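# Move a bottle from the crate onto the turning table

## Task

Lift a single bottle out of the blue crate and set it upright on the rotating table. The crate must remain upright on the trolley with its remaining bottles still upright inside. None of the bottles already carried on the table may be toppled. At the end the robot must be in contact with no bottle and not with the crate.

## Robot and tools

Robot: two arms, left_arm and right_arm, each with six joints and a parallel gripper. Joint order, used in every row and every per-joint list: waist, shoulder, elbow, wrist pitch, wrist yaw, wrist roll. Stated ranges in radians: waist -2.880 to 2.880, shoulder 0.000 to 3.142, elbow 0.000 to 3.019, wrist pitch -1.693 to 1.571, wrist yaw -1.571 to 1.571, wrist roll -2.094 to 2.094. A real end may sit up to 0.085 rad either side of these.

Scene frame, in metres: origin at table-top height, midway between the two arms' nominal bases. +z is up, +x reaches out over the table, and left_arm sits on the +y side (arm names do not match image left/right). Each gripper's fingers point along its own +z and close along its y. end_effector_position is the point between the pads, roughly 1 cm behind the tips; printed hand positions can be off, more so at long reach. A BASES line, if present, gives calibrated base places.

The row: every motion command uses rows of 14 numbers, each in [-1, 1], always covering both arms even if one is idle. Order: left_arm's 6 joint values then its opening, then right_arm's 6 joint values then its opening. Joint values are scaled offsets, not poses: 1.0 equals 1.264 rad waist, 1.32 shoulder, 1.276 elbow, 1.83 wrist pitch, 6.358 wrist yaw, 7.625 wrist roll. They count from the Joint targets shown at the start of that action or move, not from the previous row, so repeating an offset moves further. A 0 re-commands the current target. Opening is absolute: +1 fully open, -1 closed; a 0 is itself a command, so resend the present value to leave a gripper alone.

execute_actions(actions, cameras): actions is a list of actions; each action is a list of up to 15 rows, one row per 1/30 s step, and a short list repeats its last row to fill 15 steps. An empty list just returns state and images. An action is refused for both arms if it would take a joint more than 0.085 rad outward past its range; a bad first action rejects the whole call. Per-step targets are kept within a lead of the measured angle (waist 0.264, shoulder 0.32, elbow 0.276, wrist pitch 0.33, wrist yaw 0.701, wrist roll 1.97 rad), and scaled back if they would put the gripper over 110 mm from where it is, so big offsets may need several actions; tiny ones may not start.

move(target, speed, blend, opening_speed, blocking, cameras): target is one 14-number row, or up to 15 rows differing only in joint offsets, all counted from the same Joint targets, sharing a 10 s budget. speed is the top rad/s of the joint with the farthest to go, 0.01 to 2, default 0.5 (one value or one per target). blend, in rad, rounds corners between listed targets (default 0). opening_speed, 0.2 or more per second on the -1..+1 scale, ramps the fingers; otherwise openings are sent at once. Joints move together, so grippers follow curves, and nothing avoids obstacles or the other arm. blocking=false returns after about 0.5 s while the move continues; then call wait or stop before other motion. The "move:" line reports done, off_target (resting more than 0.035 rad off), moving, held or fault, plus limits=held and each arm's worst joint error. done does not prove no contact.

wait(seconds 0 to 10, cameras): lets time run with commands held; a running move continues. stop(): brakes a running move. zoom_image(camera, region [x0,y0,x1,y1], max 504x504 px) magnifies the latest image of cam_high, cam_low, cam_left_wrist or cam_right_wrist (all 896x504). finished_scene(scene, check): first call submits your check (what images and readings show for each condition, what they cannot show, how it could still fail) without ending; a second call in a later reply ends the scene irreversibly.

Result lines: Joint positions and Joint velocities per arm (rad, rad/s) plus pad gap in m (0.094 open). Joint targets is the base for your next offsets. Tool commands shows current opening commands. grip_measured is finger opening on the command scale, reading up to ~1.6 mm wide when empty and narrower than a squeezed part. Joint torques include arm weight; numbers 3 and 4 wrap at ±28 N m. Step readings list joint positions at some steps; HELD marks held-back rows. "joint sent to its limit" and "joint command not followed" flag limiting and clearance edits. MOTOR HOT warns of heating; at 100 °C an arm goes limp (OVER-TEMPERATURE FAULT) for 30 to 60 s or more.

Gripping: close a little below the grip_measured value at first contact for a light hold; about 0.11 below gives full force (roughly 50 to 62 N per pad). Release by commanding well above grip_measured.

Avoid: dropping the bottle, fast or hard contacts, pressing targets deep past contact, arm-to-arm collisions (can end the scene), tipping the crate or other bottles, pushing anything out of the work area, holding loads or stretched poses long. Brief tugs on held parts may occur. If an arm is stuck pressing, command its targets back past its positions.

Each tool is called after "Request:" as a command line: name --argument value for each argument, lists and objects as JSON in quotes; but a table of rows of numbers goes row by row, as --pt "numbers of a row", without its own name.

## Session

Request:
execute_actions --actions '[]'

Request:
zoom_image --camera "cam_high" --region '[150, 60, 540, 330]'

Request:
zoom_image --camera "cam_low" --region '[380, 120, 760, 330]'

Scene clock: 0.00 s.
left_arm: end_effector_position=(+0.0216, +0.1621, +0.1444) grip_measured=+1.000 end_effector_quat_wxyz=(-0.015, -0.401, +0.915, +0.051) | right_arm: end_effector_position=(+0.5912, -0.2308, +0.3851) grip_measured=+1.000 end_effector_quat_wxyz=(+0.513, +0.534, +0.671, +0.040)
Joint names: [waist, shoulder, elbow, wrist pitch, wrist yaw, wrist roll]
Joint positions: left_arm=[-1.211 0.912 0.694 -1.453 0.036 -2.039 0.094] | right_arm=[0.154 1.41 1.397 -0.625 0.66 1.177 0.094]
Joint velocities: left_arm=[0.005 -0.005 -0.012 -0.012 -0.007 -0.022 0] | right_arm=[0.005 -0.015 -0.012 -0.007 0.066 -0.007 0]
Joint torques (N m): no reading
Motor temperatures (°C): left_arm=[33 31 43 23 25 25 26] | right_arm=[26 26 35 28 24 26 23]
Heat: left arm: hottest elbow 43 °C; right arm: hottest elbow 35 °C.
Joint targets: left_arm=[-1.211 0.911 0.719 -1.453 0.036 -2.039] | right_arm=[0.154 1.408 1.429 -0.621 0.660 1.177]
Tool commands: left_gripper/opening=+1.0 right_gripper/opening=+1.0

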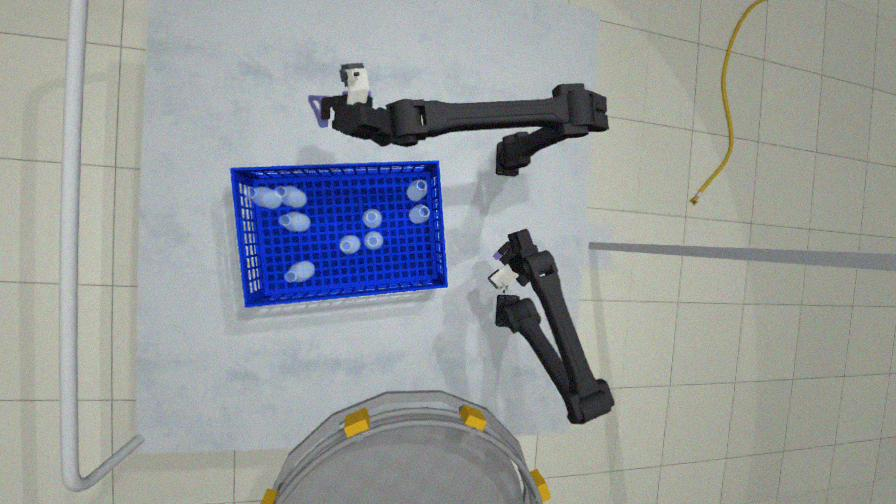

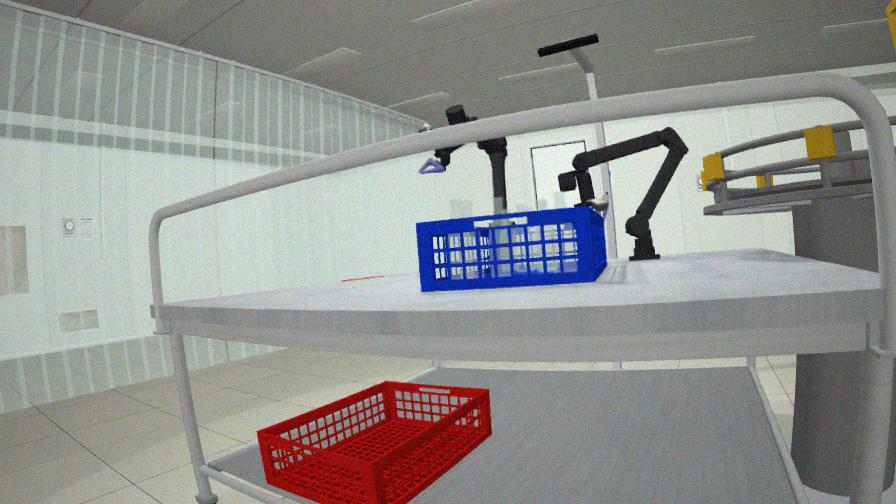

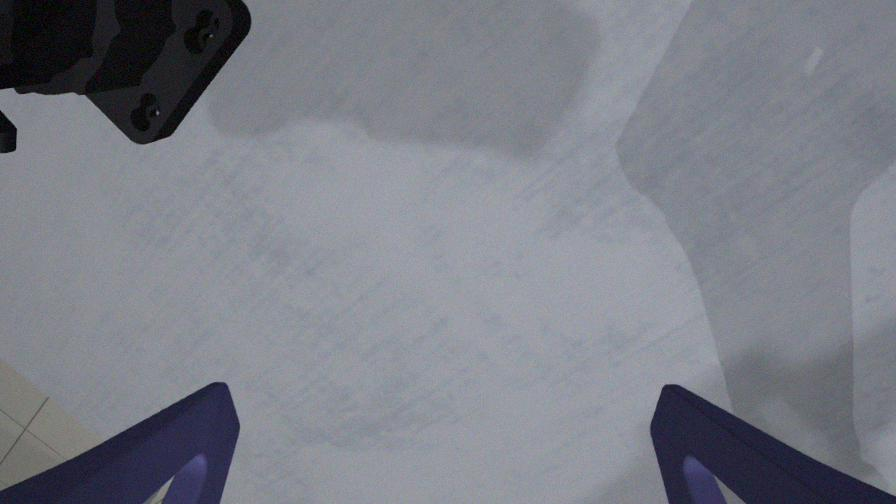

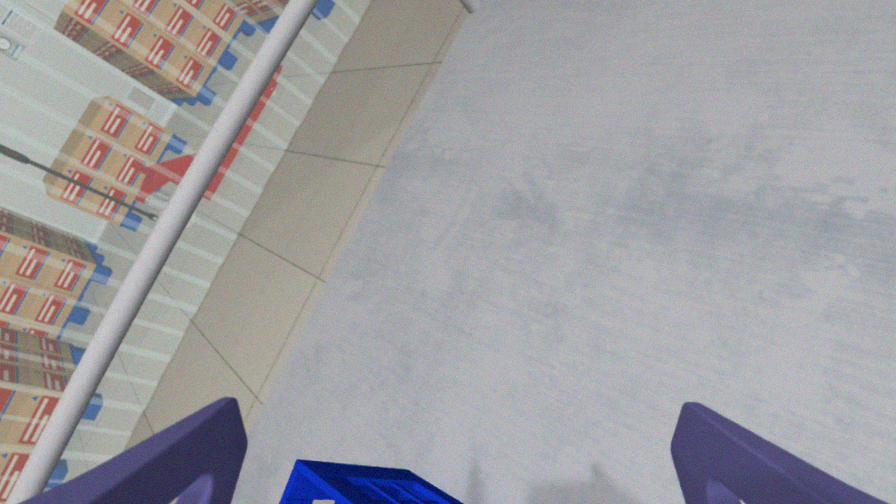

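Scaled by 1.292 from the camera's 896x504 image, which has a finer 1280x720 frame.

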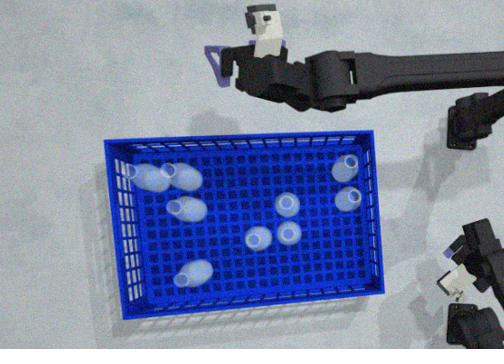

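Scaled by 1.326 from the camera's 896x504 image, which has a finer 1280x720 frame.

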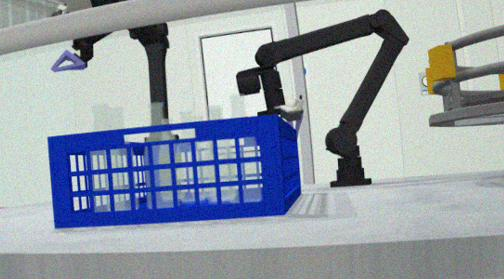

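Request:
move --pt "0.2460 0.0483 0.5553 0.0548 -0.0057 0.1363 1 0.018 -0.079 0.38 -0.24 -0.052 -0.077 1" --pt "0.8093 0.4614 0.8080 0.3060 -0.0057 0.2674 1 0.0364 -0.1576 0.7610 -0.4803 -0.1038 -0.1544 1" --speed 0.8 --blend 0.2 --cameras '["cam_high", "cam_left_wrist"]'

Request:
zoom_image --camera "cam_left_wrist" --region '[200, 0, 700, 400]'

Scene clock: 46.97 s.
left_arm: end_effector_position=(+0.5801, +0.2281, +0.4112) grip_measured=+1.000 end_effector_quat_wxyz=(+0.403, +0.079, +0.911, -0.040) | right_arm: end_effector_position=(+0.3203, -0.1617, +0.7858) grip_measured=+1.000 end_effector_quat_wxyz=(+0.585, -0.076, +0.805, +0.064)
Joint names: [waist, shoulder, elbow, wrist pitch, wrist yaw, wrist roll]
Joint positions: left_arm=[-0.182 1.523 1.693 -0.907 0.001 -0.011 0.094] | right_arm=[0.184 1.194 2.377 -1.495 0.001 0.015 0.094]
Joint velocities: left_arm=[-0.005 -0.015 -0.002 0.007 0.007 0.066 0] | right_arm=[-0.015 0.005 0.017 -0.032 -0.051 -0.022 0]
Joint torques (N m): left_arm=[-2.26 -14.33 12.83 2.25 -0.08 -0.03] | right_arm=[0.73 -1.08 7.42 1.5 -0.24 -0.03]
Motor temperatures (°C): left_arm=[32 30 51 23 25 25 25] | right_arm=[26 27 47 28 24 26 23]
Heat: left arm: hottest elbow 51 °C; right arm: hottest elbow 47 °C.
Joint targets: left_arm=[-0.188 1.520 1.750 -0.893 -0.001 0.000] | right_arm=[0.200 1.200 2.400 -1.500 -0.001 0.000]
move: off_target (left_arm); left_arm: the elbow is farthest, 0.057 rad from its target
Images, in order (width x height): cam_high 896x504, cam_left_wrist 896x504.

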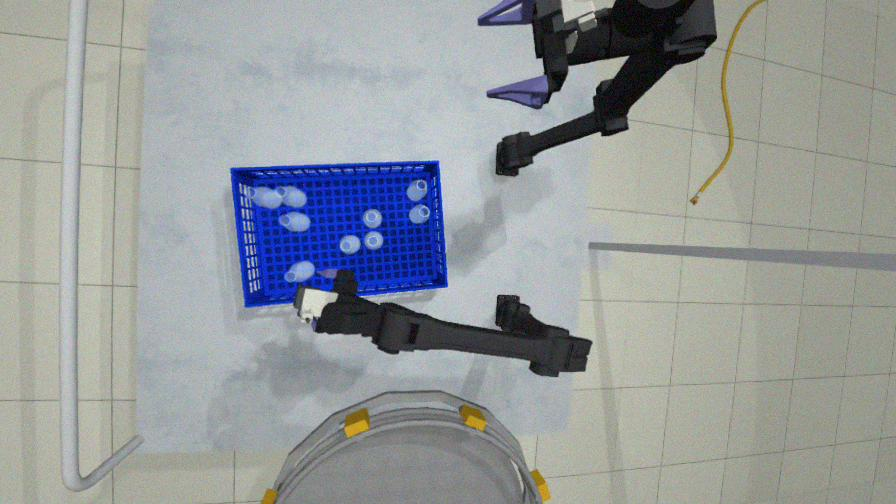

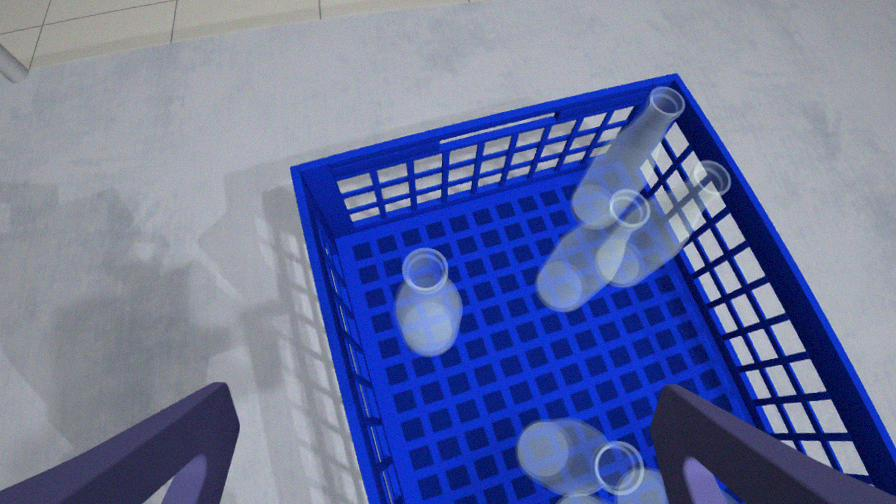

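Scaled by 1.008 from the camera's 896x504 image, which has a finer 1280x720 frame.

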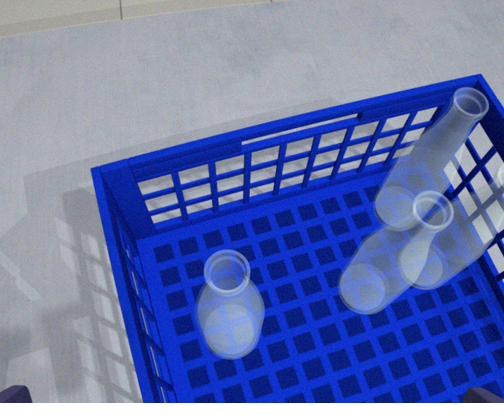

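Request:
move --target '[0.0174, 0.0523, -0.2281, 0.1623, 0, 0, 1, 0, 0, 0, 0, 0, 0, 1]' --speed 0.5 --cameras '["cam_left_wrist"]'

Request:
zoom_image --camera "cam_left_wrist" --region '[300, 80, 600, 330]'

Scene clock: 80.97 s.
left_arm: end_effector_position=(+0.6067, +0.2293, +0.2801) grip_measured=+1.000 end_effector_quat_wxyz=(+0.392, +0.076, +0.916, -0.037) | right_arm: end_effector_position=(+0.3203, -0.1617, +0.7857) grip_measured=+1.000 end_effector_quat_wxyz=(+0.585, -0.076, +0.805, +0.063)
Joint names: [waist, shoulder, elbow, wrist pitch, wrist yaw, wrist roll]
Joint positions: left_arm=[-0.173 1.599 1.449 -0.611 0.001 -0.01 0.094] | right_arm=[0.184 1.194 2.377 -1.495 0.001 0.014 0.094]
Joint velocities: left_arm=[-0.015 -0.005 0.022 0.012 -0.007 0.051 0] | right_arm=[-0.015 0.015 0.012 -0.027 -0.007 0.037 0]
Joint torques (N m): left_arm=[-1.61 -16.15 9.58 2.22 -0.06 0] | right_arm=[0.67 -1.2 7.42 1.5 -0.24 -0.02]
Motor temperatures (°C): left_arm=[32 31 60 23 25 25 25] | right_arm=[26 27 44 28 24 26 23]
Heat: left arm: hottest elbow 60 °C; right arm: hottest elbow 44 °C.
Joint targets: left_arm=[-0.166 1.590 1.459 -0.596 -0.001 0.000] | right_arm=[0.200 1.200 2.400 -1.500 -0.001 0.000]
move: done
Images, in order (width x height): cam_left_wrist 896x504.

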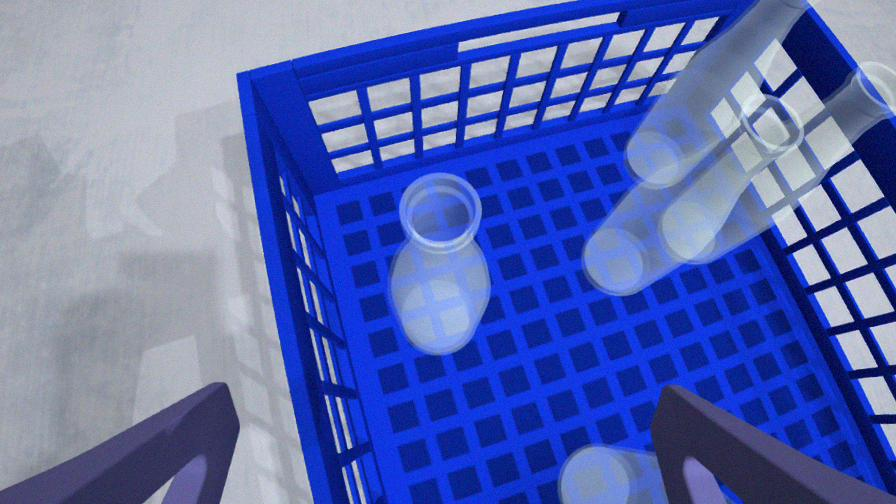

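Scaled by 1.680 from the camera's 896x504 image, which has a finer 1280x720 frame.

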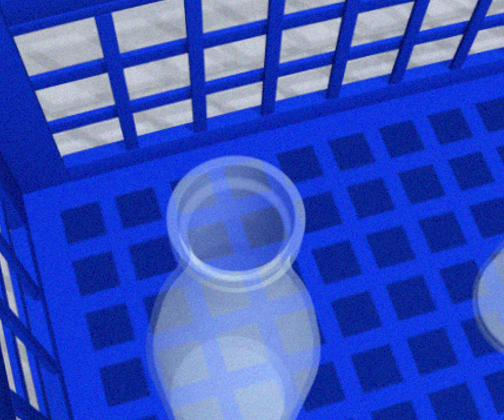

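Request:
move --target '[0.0047, 0.1098, 0.0964, 0.0388, 0, 0.0013, 1, 0, 0, 0, 0, 0, 0, 1]' --speed 0.3 --cameras '["cam_left_wrist"]'

Request:
zoom_image --camera "cam_left_wrist" --region '[300, 200, 600, 504]'

Scene clock: 113.87 s.
left_arm: end_effector_position=(+0.6546, +0.2238, +0.2484) grip_measured=+1.000 end_effector_quat_wxyz=(+0.400, +0.078, +0.913, -0.035) | right_arm: end_effector_position=(+0.3203, -0.1617, +0.7857) grip_measured=+1.000 end_effector_quat_wxyz=(+0.585, -0.076, +0.805, +0.063)
Joint names: [waist, shoulder, elbow, wrist pitch, wrist yaw, wrist roll]
Joint positions: left_arm=[-0.168 1.732 1.526 -0.539 0.001 -0.001 0.094] | right_arm=[0.184 1.194 2.377 -1.495 0.001 0.014 0.094]
Joint velocities: left_arm=[0.015 -0.015 0.002 0.002 0.022 -0.081 0] | right_arm=[-0.015 -0.005 -0.012 -0.012 0.007 -0.037 0]
Joint torques (N m): left_arm=[-0.67 -16.79 12.74 2.24 -0.08 -0.01] | right_arm=[0.67 -1.14 7.45 1.48 -0.24 -0.02]
Motor temperatures (°C): left_arm=[32 35 55 23 25 25 25] | right_arm=[26 26 43 28 24 26 23]
Heat: left arm: hottest elbow 55 °C; right arm: hottest elbow 43 °C.
Joint targets: left_arm=[-0.160 1.734 1.582 -0.525 -0.001 0.010] | right_arm=[0.200 1.200 2.400 -1.500 -0.001 0.000]
move: off_target (left_arm); left_arm: the elbow is farthest, 0.056 rad from its target
Images, in order (width x height): cam_left_wrist 896x504.

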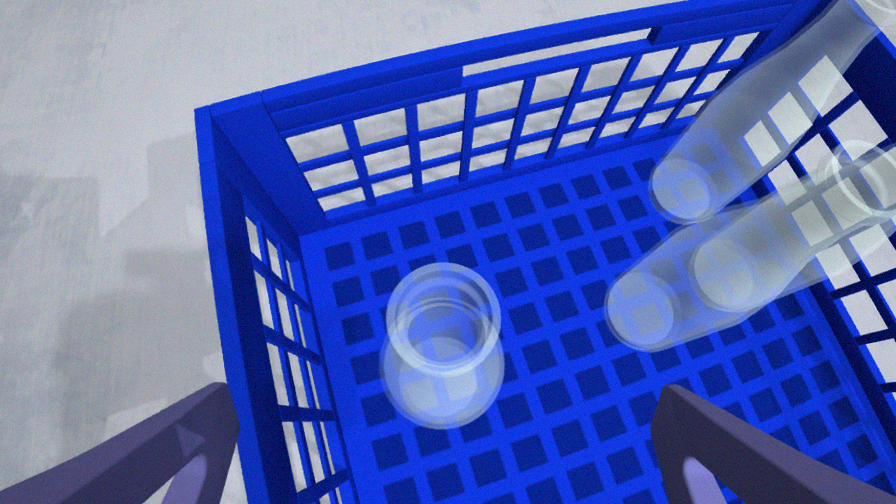

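Scaled by 1.658 from the camera's 896x504 image, which has a finer 1280x720 frame.

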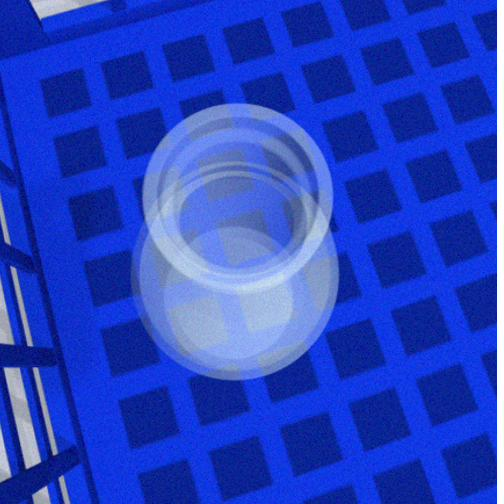

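Request:
move --target '[0, 0.0902, 0.0384, 0.0290, 0, 0, 1, 0, 0, 0, 0, 0, 0, 1]' --speed 0.3 --cameras '["cam_left_wrist"]'

Request:
zoom_image --camera "cam_left_wrist" --region '[300, 200, 600, 504]'

Scene clock: 141.27 s.
left_arm: end_effector_position=(+0.6874, +0.2181, +0.1990) grip_measured=+1.000 end_effector_quat_wxyz=(+0.390, +0.079, +0.917, -0.034) | right_arm: end_effector_position=(+0.3203, -0.1617, +0.7857) grip_measured=+1.000 end_effector_quat_wxyz=(+0.585, -0.076, +0.805, +0.063)
Joint names: [waist, shoulder, elbow, wrist pitch, wrist yaw, wrist roll]
Joint positions: left_arm=[-0.168 1.855 1.575 -0.486 0.001 0 0.094] | right_arm=[0.184 1.194 2.377 -1.495 0.001 0.014 0.094]
Joint velocities: left_arm=[0.005 0.005 -0.002 -0.012 -0.051 0.037 0] | right_arm=[0.005 -0.005 -0.007 -0.007 -0.007 0.022 0]
Joint torques (N m): left_arm=[-1.38 -19.19 12.33 2.29 -0.07 -0.02] | right_arm=[0.67 -1.14 7.43 1.51 -0.23 -0.03]
Motor temperatures (°C): left_arm=[32 34 62 23 25 25 25] | right_arm=[26 26 42 28 24 26 23]
Heat: left arm: hottest elbow 62 °C; right arm: hottest elbow 42 °C.
Joint targets: left_arm=[-0.160 1.853 1.631 -0.471 -0.001 0.010] | right_arm=[0.200 1.200 2.400 -1.500 0.000 0.000]
move: off_target (left_arm); left_arm: the elbow is farthest, 0.056 rad from its target
Images, in order (width x height): cam_left_wrist 896x504.

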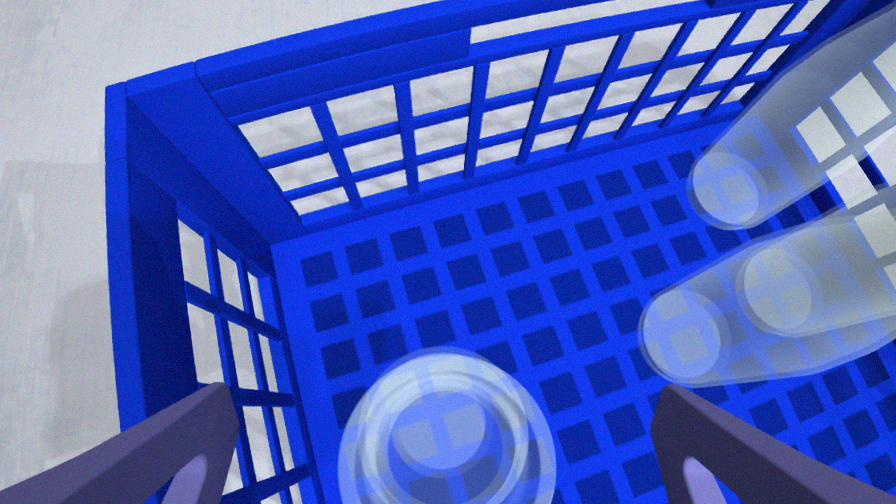

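Scaled by 1.658 from the camera's 896x504 image, which has a finer 1280x720 frame.

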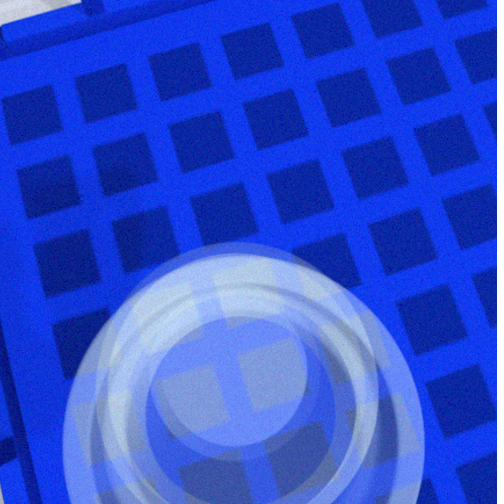

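Request:
move --target '[0, -0.003, 0.0078, -0.0137, 0, 0, -0.65, 0, 0, 0, 0, 0, 0, 1]' --speed 0.3 --opening_speed 0.9 --cameras '["cam_left_wrist", "cam_high"]'

Request:
zoom_image --camera "cam_left_wrist" --region '[330, 300, 570, 504]'

Scene clock: 172.83 s.
left_arm: end_effector_position=(+0.6891, +0.2178, +0.2032) grip_measured=-0.361 end_effector_quat_wxyz=(+0.392, +0.079, +0.916, -0.034) | right_arm: end_effector_position=(+0.3203, -0.1617, +0.7857) grip_measured=+1.000 end_effector_quat_wxyz=(+0.585, -0.076, +0.805, +0.063)
Joint names: [waist, shoulder, elbow, wrist pitch, wrist yaw, wrist roll]
Joint positions: left_arm=[-0.168 1.855 1.584 -0.491 0.001 0 0.03] | right_arm=[0.184 1.194 2.377 -1.495 0.001 0.014 0.094]
Joint velocities: left_arm=[0.015 0.005 0.002 -0.012 -0.037 -0.037 0] | right_arm=[0.005 -0.005 -0.007 -0.017 0.022 -0.022 0]
Joint torques (N m): left_arm=[-0.73 -19.19 12.6 1.43 -0.06 -0.01] | right_arm=[0.73 -1.14 7.43 1.51 -0.23 -0.02]
Motor temperatures (°C): left_arm=[32 38 65 23 25 25 25] | right_arm=[26 26 42 27 24 26 23]
Heat: left arm: hottest elbow 65 °C; right arm: hottest elbow 42 °C.
Joint targets: left_arm=[-0.160 1.849 1.641 -0.497 -0.001 0.010] | right_arm=[0.200 1.200 2.400 -1.500 0.000 0.000]
move: off_target (left_arm); left_arm: the elbow is farthest, 0.057 rad from its target
Images, in order (width x height): cam_high 896x504, cam_left_wrist 896x504.

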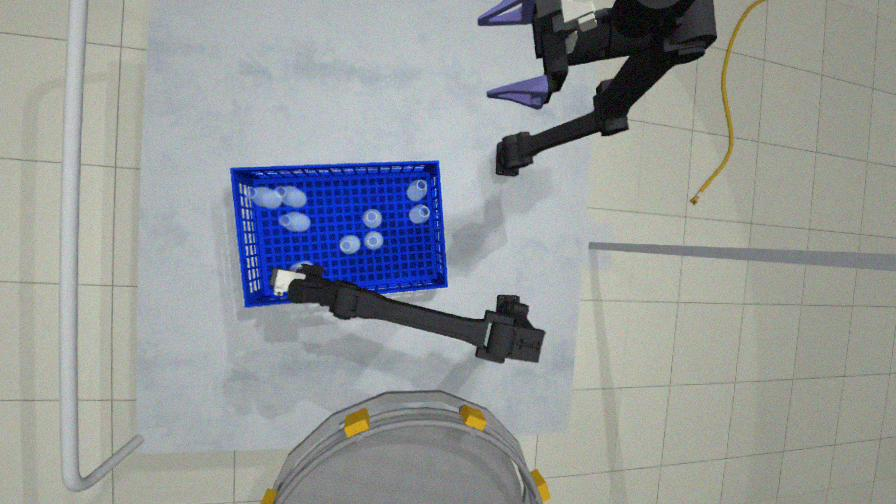

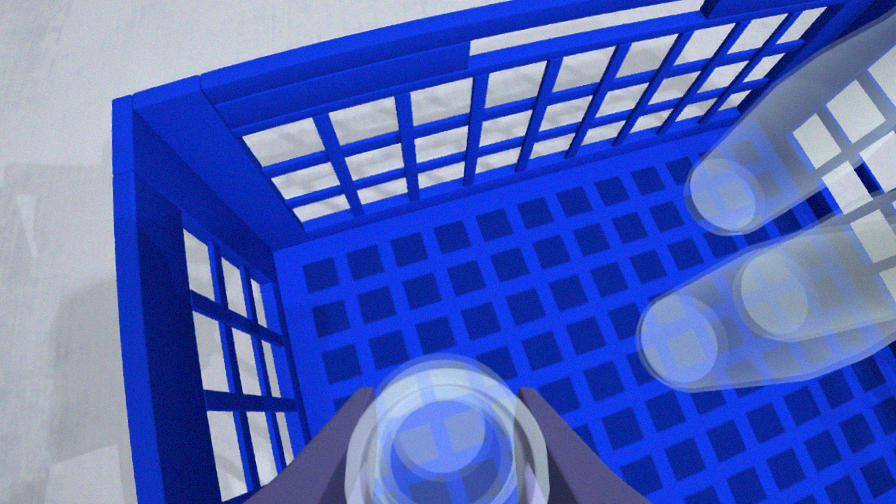

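Scaled by 2.100 from the camera's 896x504 image, which has a finer 1280x720 frame.

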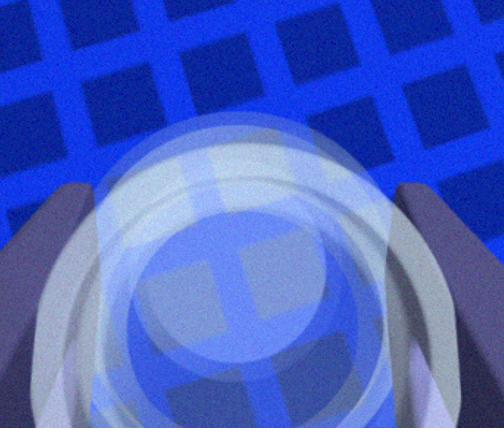

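Request:
move --pt "0 -0.0205 0.3582 -0.2568 0 0 -0.65 0 0 0 0 0 0 1" --pt "0.6669 -0.5485 0.1638 -0.5137 0 0 -0.65 0 0 0 0 0 0 1" --pt "0.6669 -0.2886 0.3472 -0.4399 0 0 -0.65 0 0 0 0 0 0 1" --speed '[0.4, 0.6, 0.4]' --blend '[0.04, 0.06, 0]' --cameras '["cam_high", "cam_left_wrist", "cam_low"]'

Request:
zoom_image --camera "cam_left_wrist" --region '[330, 300, 570, 504]'

Scene clock: 210.50 s.
left_arm: end_effector_position=(+0.3951, +0.6913, +0.5346) grip_measured=-0.361 end_effector_quat_wxyz=(+0.360, -0.306, +0.872, +0.127) | right_arm: end_effector_position=(+0.3203, -0.1617, +0.7857) grip_measured=+1.000 end_effector_quat_wxyz=(+0.585, -0.076, +0.805, +0.063)
Joint names: [waist, shoulder, elbow, wrist pitch, wrist yaw, wrist roll]
Joint positions: left_arm=[0.677 1.478 2.014 -1.325 -0.001 0 0.03] | right_arm=[0.184 1.194 2.377 -1.495 0.001 0.014 0.094]
Joint velocities: left_arm=[-0.024 0.005 0.017 -0.007 -0.051 -0.095 0] | right_arm=[-0.005 0.005 -0.012 -0.007 0.037 0.051 0]
Joint torques (N m): left_arm=[-1.73 -13.33 12.74 2.67 0.01 -0.06] | right_arm=[0.67 -1.14 7.43 1.5 -0.23 -0.02]
Motor temperatures (°C): left_arm=[32 39 61 23 25 25 27] | right_arm=[26 26 41 27 24 26 23]
Heat: left arm: hottest elbow 61 °C; right arm: hottest elbow 41 °C.
Joint targets: left_arm=[0.683 1.469 2.084 -1.301 0.000 0.010] | right_arm=[0.200 1.200 2.400 -1.500 0.000 0.000]
move: off_target (left_arm); left_arm: the elbow is farthest, 0.070 rad from its target
Images, in order (width x height): cam_high 896x504, cam_low 896x504, cam_left_wrist 896x504.

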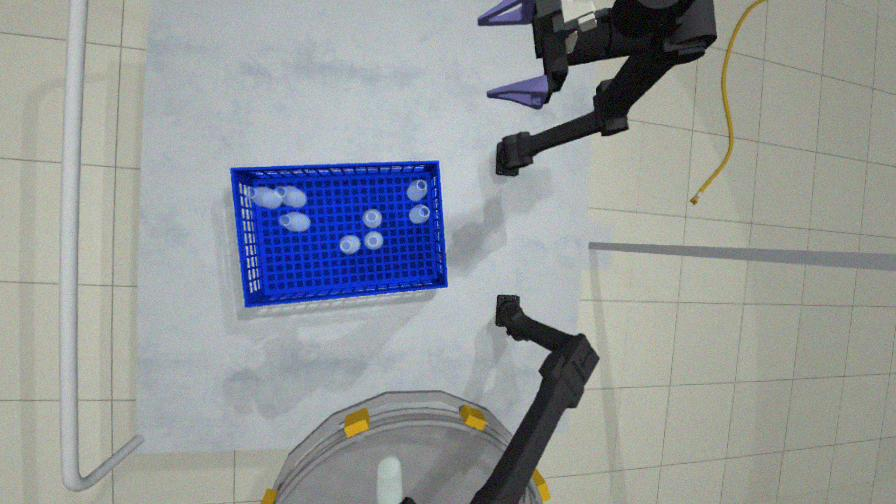

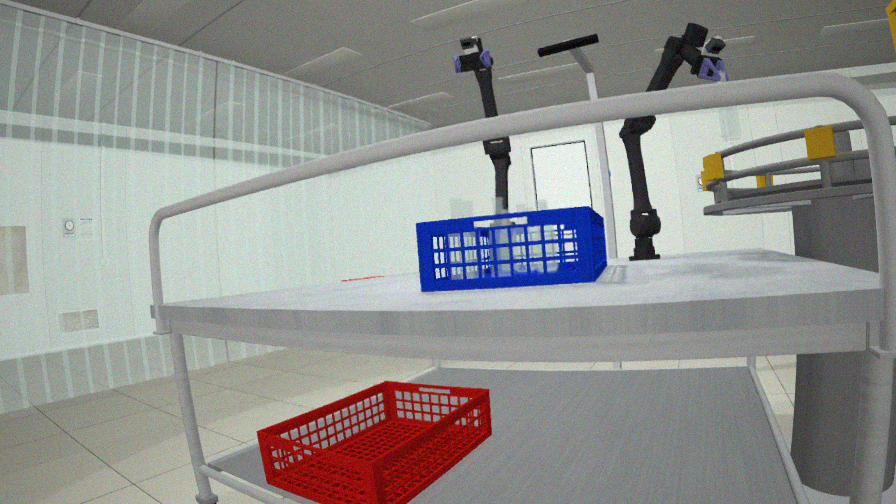

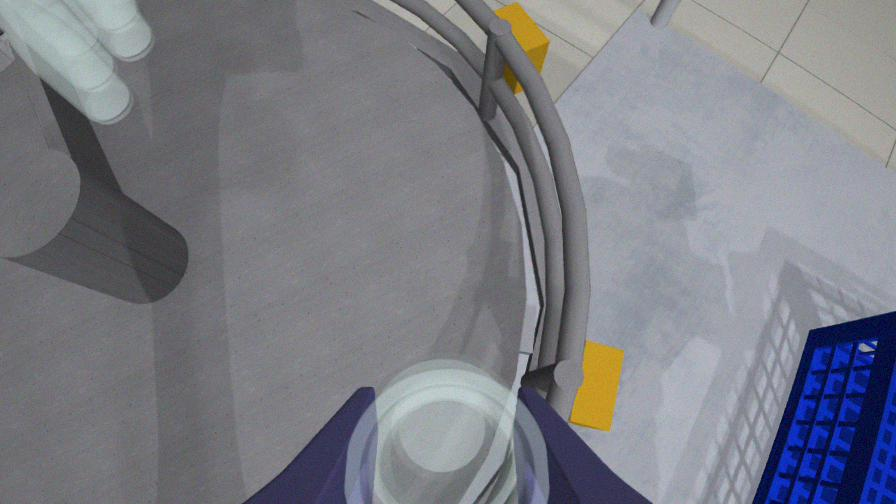

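Scaled by 2.100 from the camera's 896x504 image, which has a finer 1280x720 frame.

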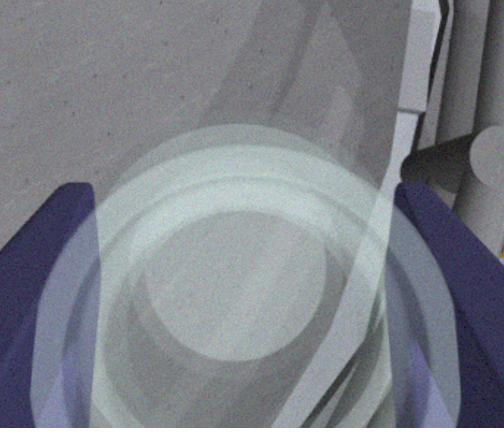

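Request:
move --pt "0 0.2326 0.0870 0.1180 0 0 -0.65 0 0 0 0 0 0 1" --pt "0 0.2030 -0.0337 0.1536 0 0 -0.65 0 0 0 0 0 0 1" --speed '[0.4, 0.15]' --blend '[0.03, 0]' --cameras '["cam_left_wrist", "cam_low"]'

Request:
zoom_image --camera "cam_left_wrist" --region '[330, 300, 570, 504]'

Request:
zoom_image --camera "cam_low" --region '[680, 60, 880, 220]'

Scene clock: 247.57 s.
left_arm: end_effector_position=(+0.5139, +0.7864, +0.4058) grip_measured=-0.361 end_effector_quat_wxyz=(+0.357, -0.306, +0.874, +0.126) | right_arm: end_effector_position=(+0.3203, -0.1617, +0.7857) grip_measured=+1.000 end_effector_quat_wxyz=(+0.585, -0.076, +0.805, +0.063)
Joint names: [waist, shoulder, elbow, wrist pitch, wrist yaw, wrist roll]
Joint positions: left_arm=[0.677 1.777 2.026 -1.045 -0.001 0 0.03] | right_arm=[0.184 1.194 2.377 -1.495 0.001 0.014 0.094]
Joint velocities: left_arm=[0.005 -0.005 0.002 -0.007 -0.007 0.007 -0.001] | right_arm=[-0.015 -0.005 -0.007 -0.017 0.051 -0.007 0]
Joint torques (N m): left_arm=[-1.38 -21.36 9.74 2.55 0.03 -0.07] | right_arm=[0.73 -1.14 7.43 1.48 -0.24 -0.02]
Motor temperatures (°C): left_arm=[32 37 65 23 25 25 27] | right_arm=[26 26 41 27 24 26 23]
Heat: left arm: hottest elbow 65 °C; right arm: hottest elbow 41 °C.
Joint targets: left_arm=[0.683 1.737 2.041 -1.020 0.000 0.010] | right_arm=[0.200 1.200 2.400 -1.500 0.000 0.000]
move: off_target (left_arm); left_arm: the shoulder is farthest, 0.040 rad from its target
Images, in order (width x height): cam_low 896x504, cam_left_wrist 896x504.

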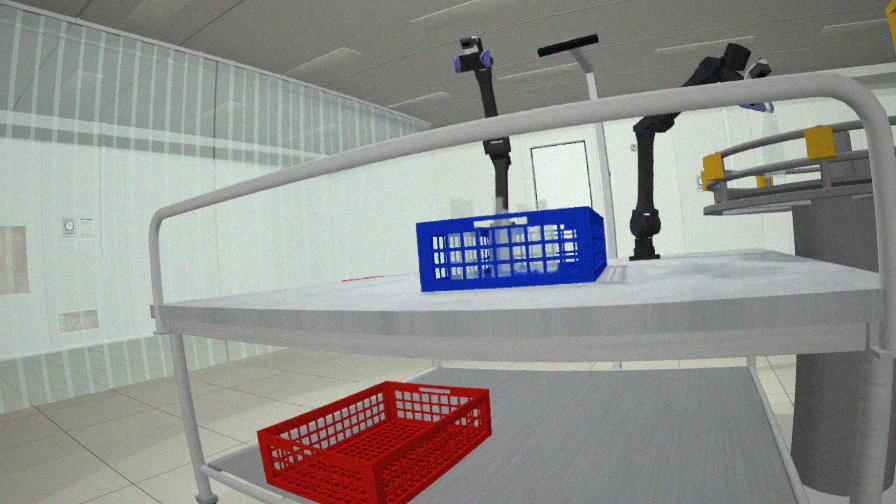

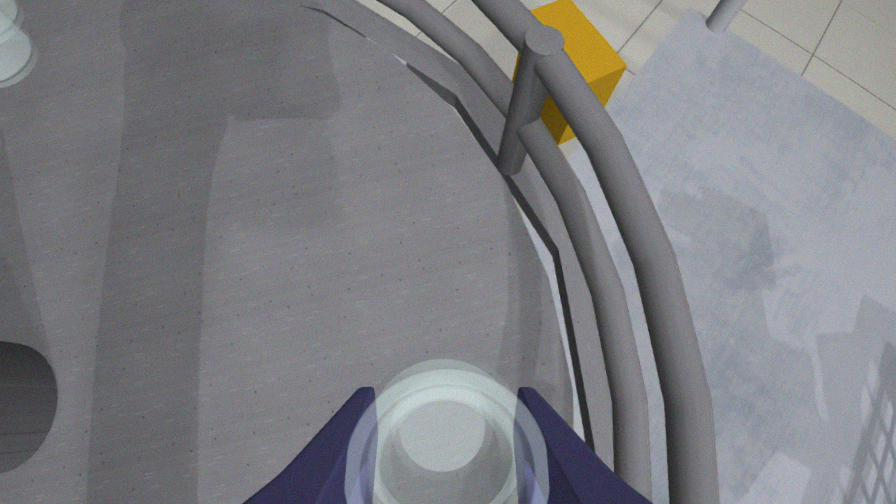

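Scaled by 2.100 from the camera's 896x504 image, which has a finer 1280x720 frame.

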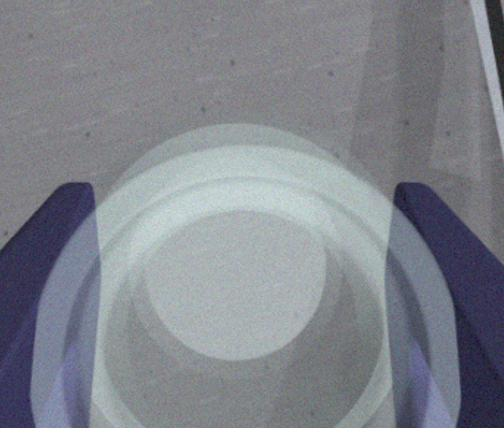

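Scaled by 2.520 from the camera's 896x504 image, which has a finer 1280x720 frame.

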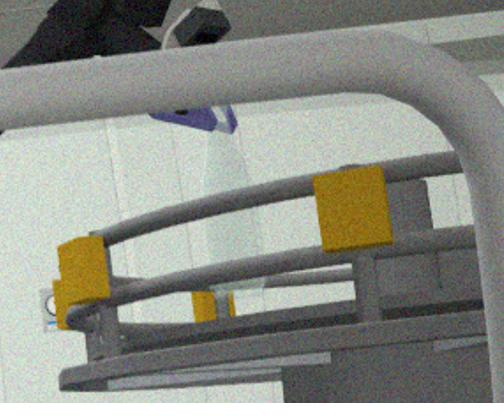

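Request:
execute_actions --actions '[]' --cameras '["cam_left_wrist", "cam_low", "cam_high"]'

Scene clock: 266.57 s.
left_arm: end_effector_position=(+0.5138, +0.7863, +0.4061) grip_measured=-0.361 end_effector_quat_wxyz=(+0.357, -0.306, +0.874, +0.126) | right_arm: end_effector_position=(+0.3203, -0.1617, +0.7857) grip_measured=+1.000 end_effector_quat_wxyz=(+0.585, -0.076, +0.805, +0.063)
Joint names: [waist, shoulder, elbow, wrist pitch, wrist yaw, wrist roll]
Joint positions: left_arm=[0.677 1.777 2.026 -1.045 -0.001 0 0.03] | right_arm=[0.184 1.194 2.377 -1.495 0.001 0.014 0.094]
Joint velocities: left_arm=[-0.005 -0.015 -0.012 -0.027 -0.022 -0.051 0] | right_arm=[0.005 -0.024 0.017 -0.012 -0.066 -0.007 0]
Joint torques (N m): left_arm=[-0.91 -20.89 9.73 2.63 0.03 -0.08] | right_arm=[0.73 -1.2 7.42 1.5 -0.23 -0.02]
Motor temperatures (°C): left_arm=[32 37 62 23 25 25 28] | right_arm=[26 25 41 27 24 26 23]
Heat: left arm: hottest elbow 62 °C; right arm: hottest elbow 41 °C.
Joint targets: left_arm=[0.683 1.736 2.041 -1.020 0.000 0.010] | right_arm=[0.200 1.200 2.400 -1.500 0.000 0.000]
Tool commands: left_gripper/opening=-0.65 right_gripper/opening=+1.0
Images, in order (width x height): cam_high 896x504, cam_low 896x504, cam_left_wrist 896x504.

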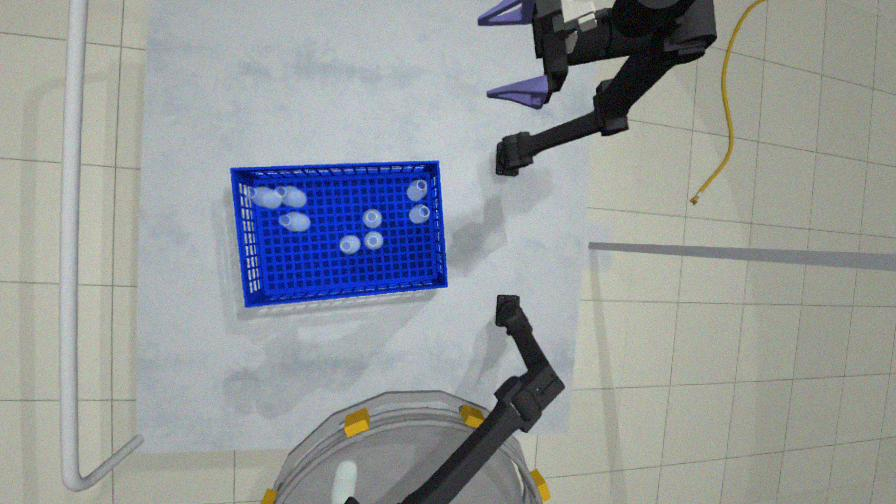

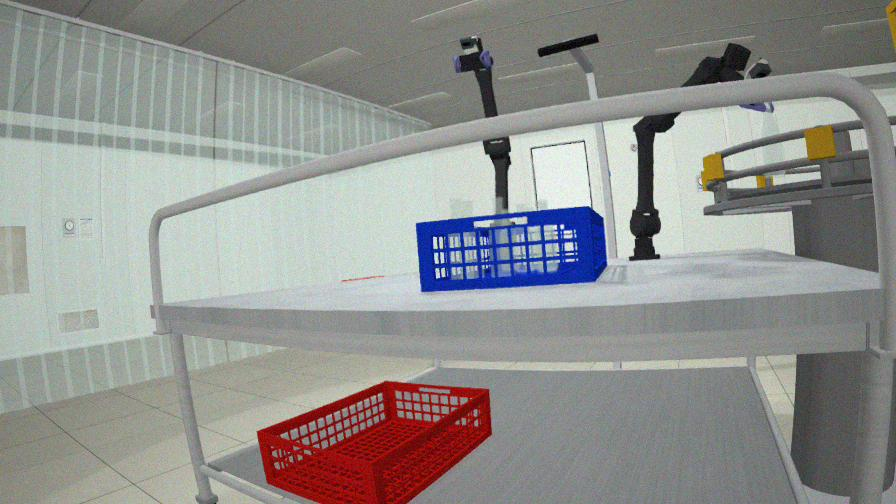

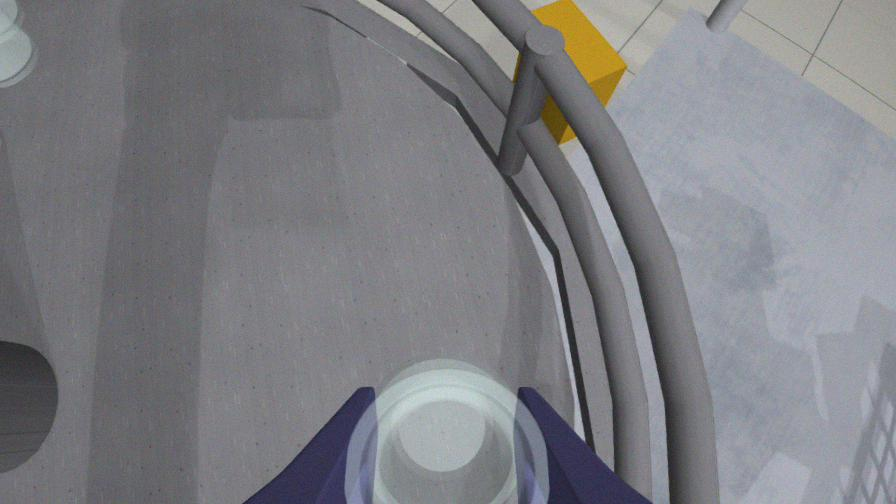

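Request:
zoom_image --camera "cam_low" --region '[690, 80, 870, 220]'

Request:
zoom_image --camera "cam_left_wrist" --region '[324, 324, 564, 504]'

Scaled by 2.800 from the camera's 896x504 image, which has a finer 1280x720 frame.

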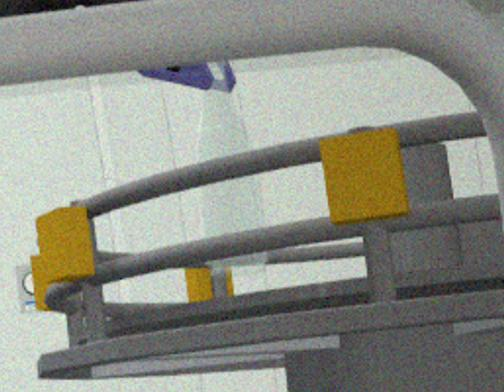

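Scaled by 2.100 from the camera's 896x504 image, which has a finer 1280x720 frame.

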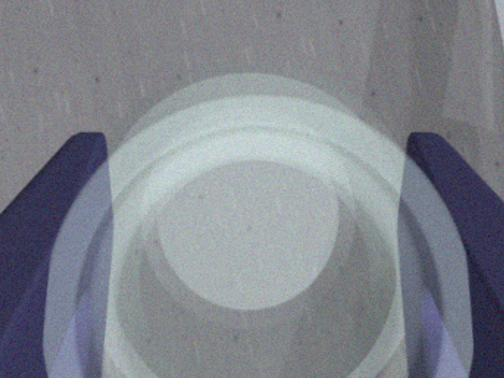

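Request:
zoom_image --camera "cam_low" --region '[735, 135, 825, 205]'

Request:
zoom_image --camera "cam_low" --region '[740, 90, 820, 140]'

Scaled by 5.600 from the camera's 896x504 image, which has a finer 1280x720 frame.

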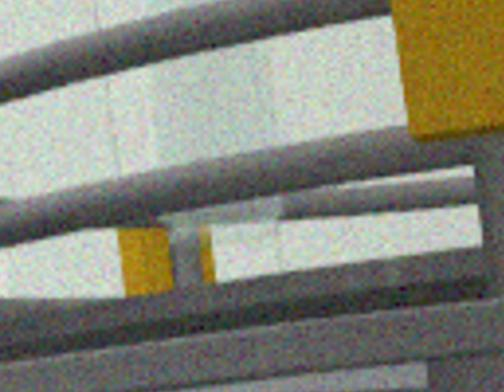

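Scaled by 6.300 from the camera's 896x504 image, which has a finer 1280x720 frame.

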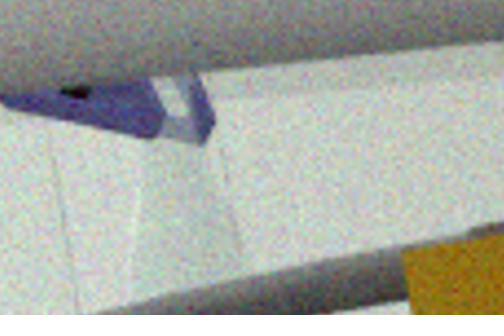

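Request:
move --target '[0, -0.02197, -0.07915, 0.04754, 0, 0, -0.65, 0, 0, 0, 0, 0, 0, 1]' --speed 0.1 --cameras '["cam_left_wrist", "cam_low"]'

Scene clock: 318.33 s.
left_arm: end_effector_position=(+0.5126, +0.7853, +0.3857) grip_measured=-0.361 end_effector_quat_wxyz=(+0.363, -0.306, +0.871, +0.128) | right_arm: end_effector_position=(+0.3203, -0.1617, +0.7857) grip_measured=+1.000 end_effector_quat_wxyz=(+0.585, -0.076, +0.805, +0.063)
Joint names: [waist, shoulder, elbow, wrist pitch, wrist yaw, wrist roll]
Joint positions: left_arm=[0.677 1.749 1.927 -0.958 -0.001 0 0.03] | right_arm=[0.184 1.194 2.377 -1.495 0.001 0.014 0.094]
Joint velocities: left_arm=[-0.015 -0.015 -0.002 0.012 0.037 -0.022 0] | right_arm=[0.005 -0.015 0.012 -0.002 -0.022 -0.051 0]
Joint torques (N m): left_arm=[-1.14 -20.31 9.74 2.7 0.01 -0.03] | right_arm=[0.67 -1.2 7.43 1.5 -0.24 -0.02]
Motor temperatures (°C): left_arm=[31 39 59 23 25 25 28] | right_arm=[25 25 41 27 23 26 23]
Heat: left arm: hottest elbow 59 °C; right arm: hottest elbow 41 °C.
Joint targets: left_arm=[0.683 1.708 1.940 -0.934 0.000 0.010] | right_arm=[0.200 1.200 2.400 -1.500 0.000 0.000]
move: off_target (left_arm); left_arm: the shoulder is farthest, 0.042 rad from its target
Images, in order (width x height): cam_low 896x504, cam_left_wrist 896x504.

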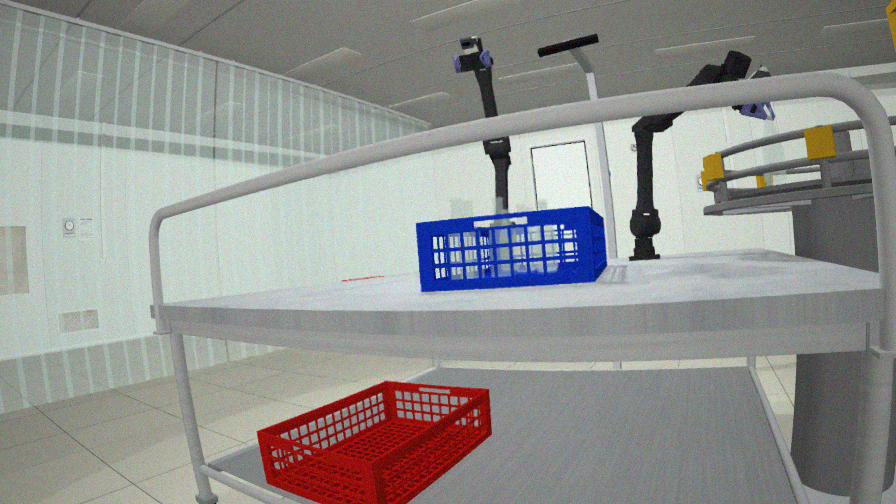

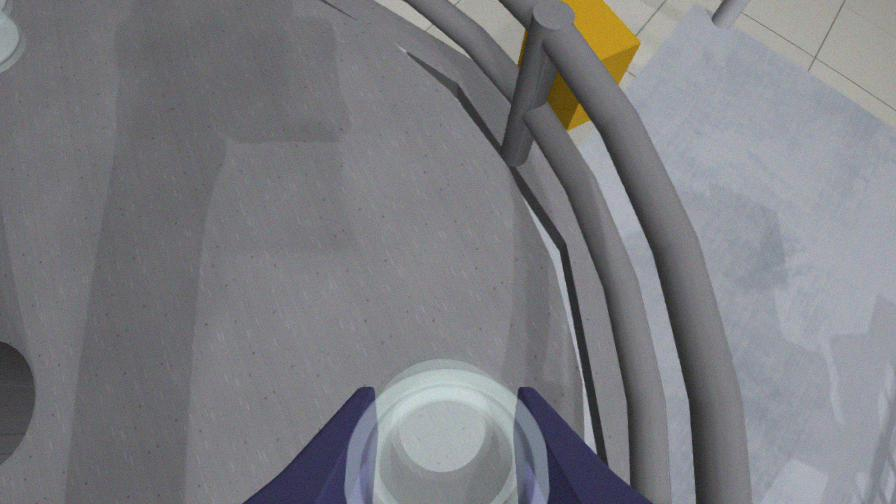

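Request:
zoom_image --camera "cam_low" --region '[735, 135, 825, 205]'

Request:
zoom_image --camera "cam_left_wrist" --region '[324, 324, 564, 504]'

Scaled by 5.600 from the camera's 896x504 image, which has a finer 1280x720 frame.

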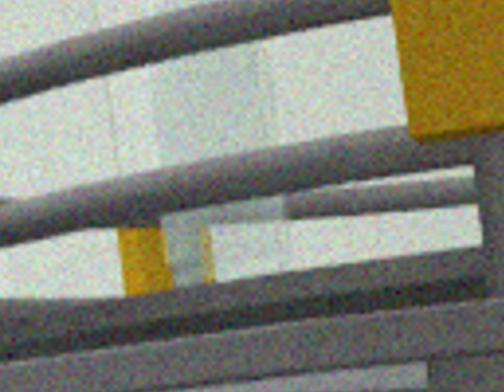

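Scaled by 2.100 from the camera's 896x504 image, which has a finer 1280x720 frame.

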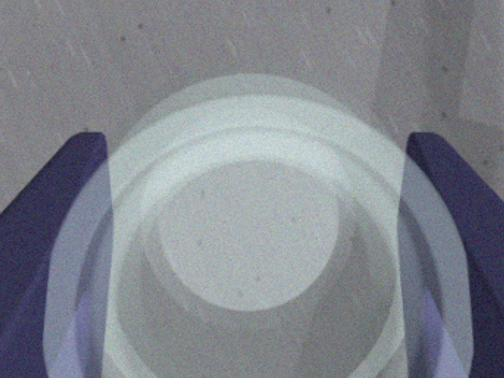

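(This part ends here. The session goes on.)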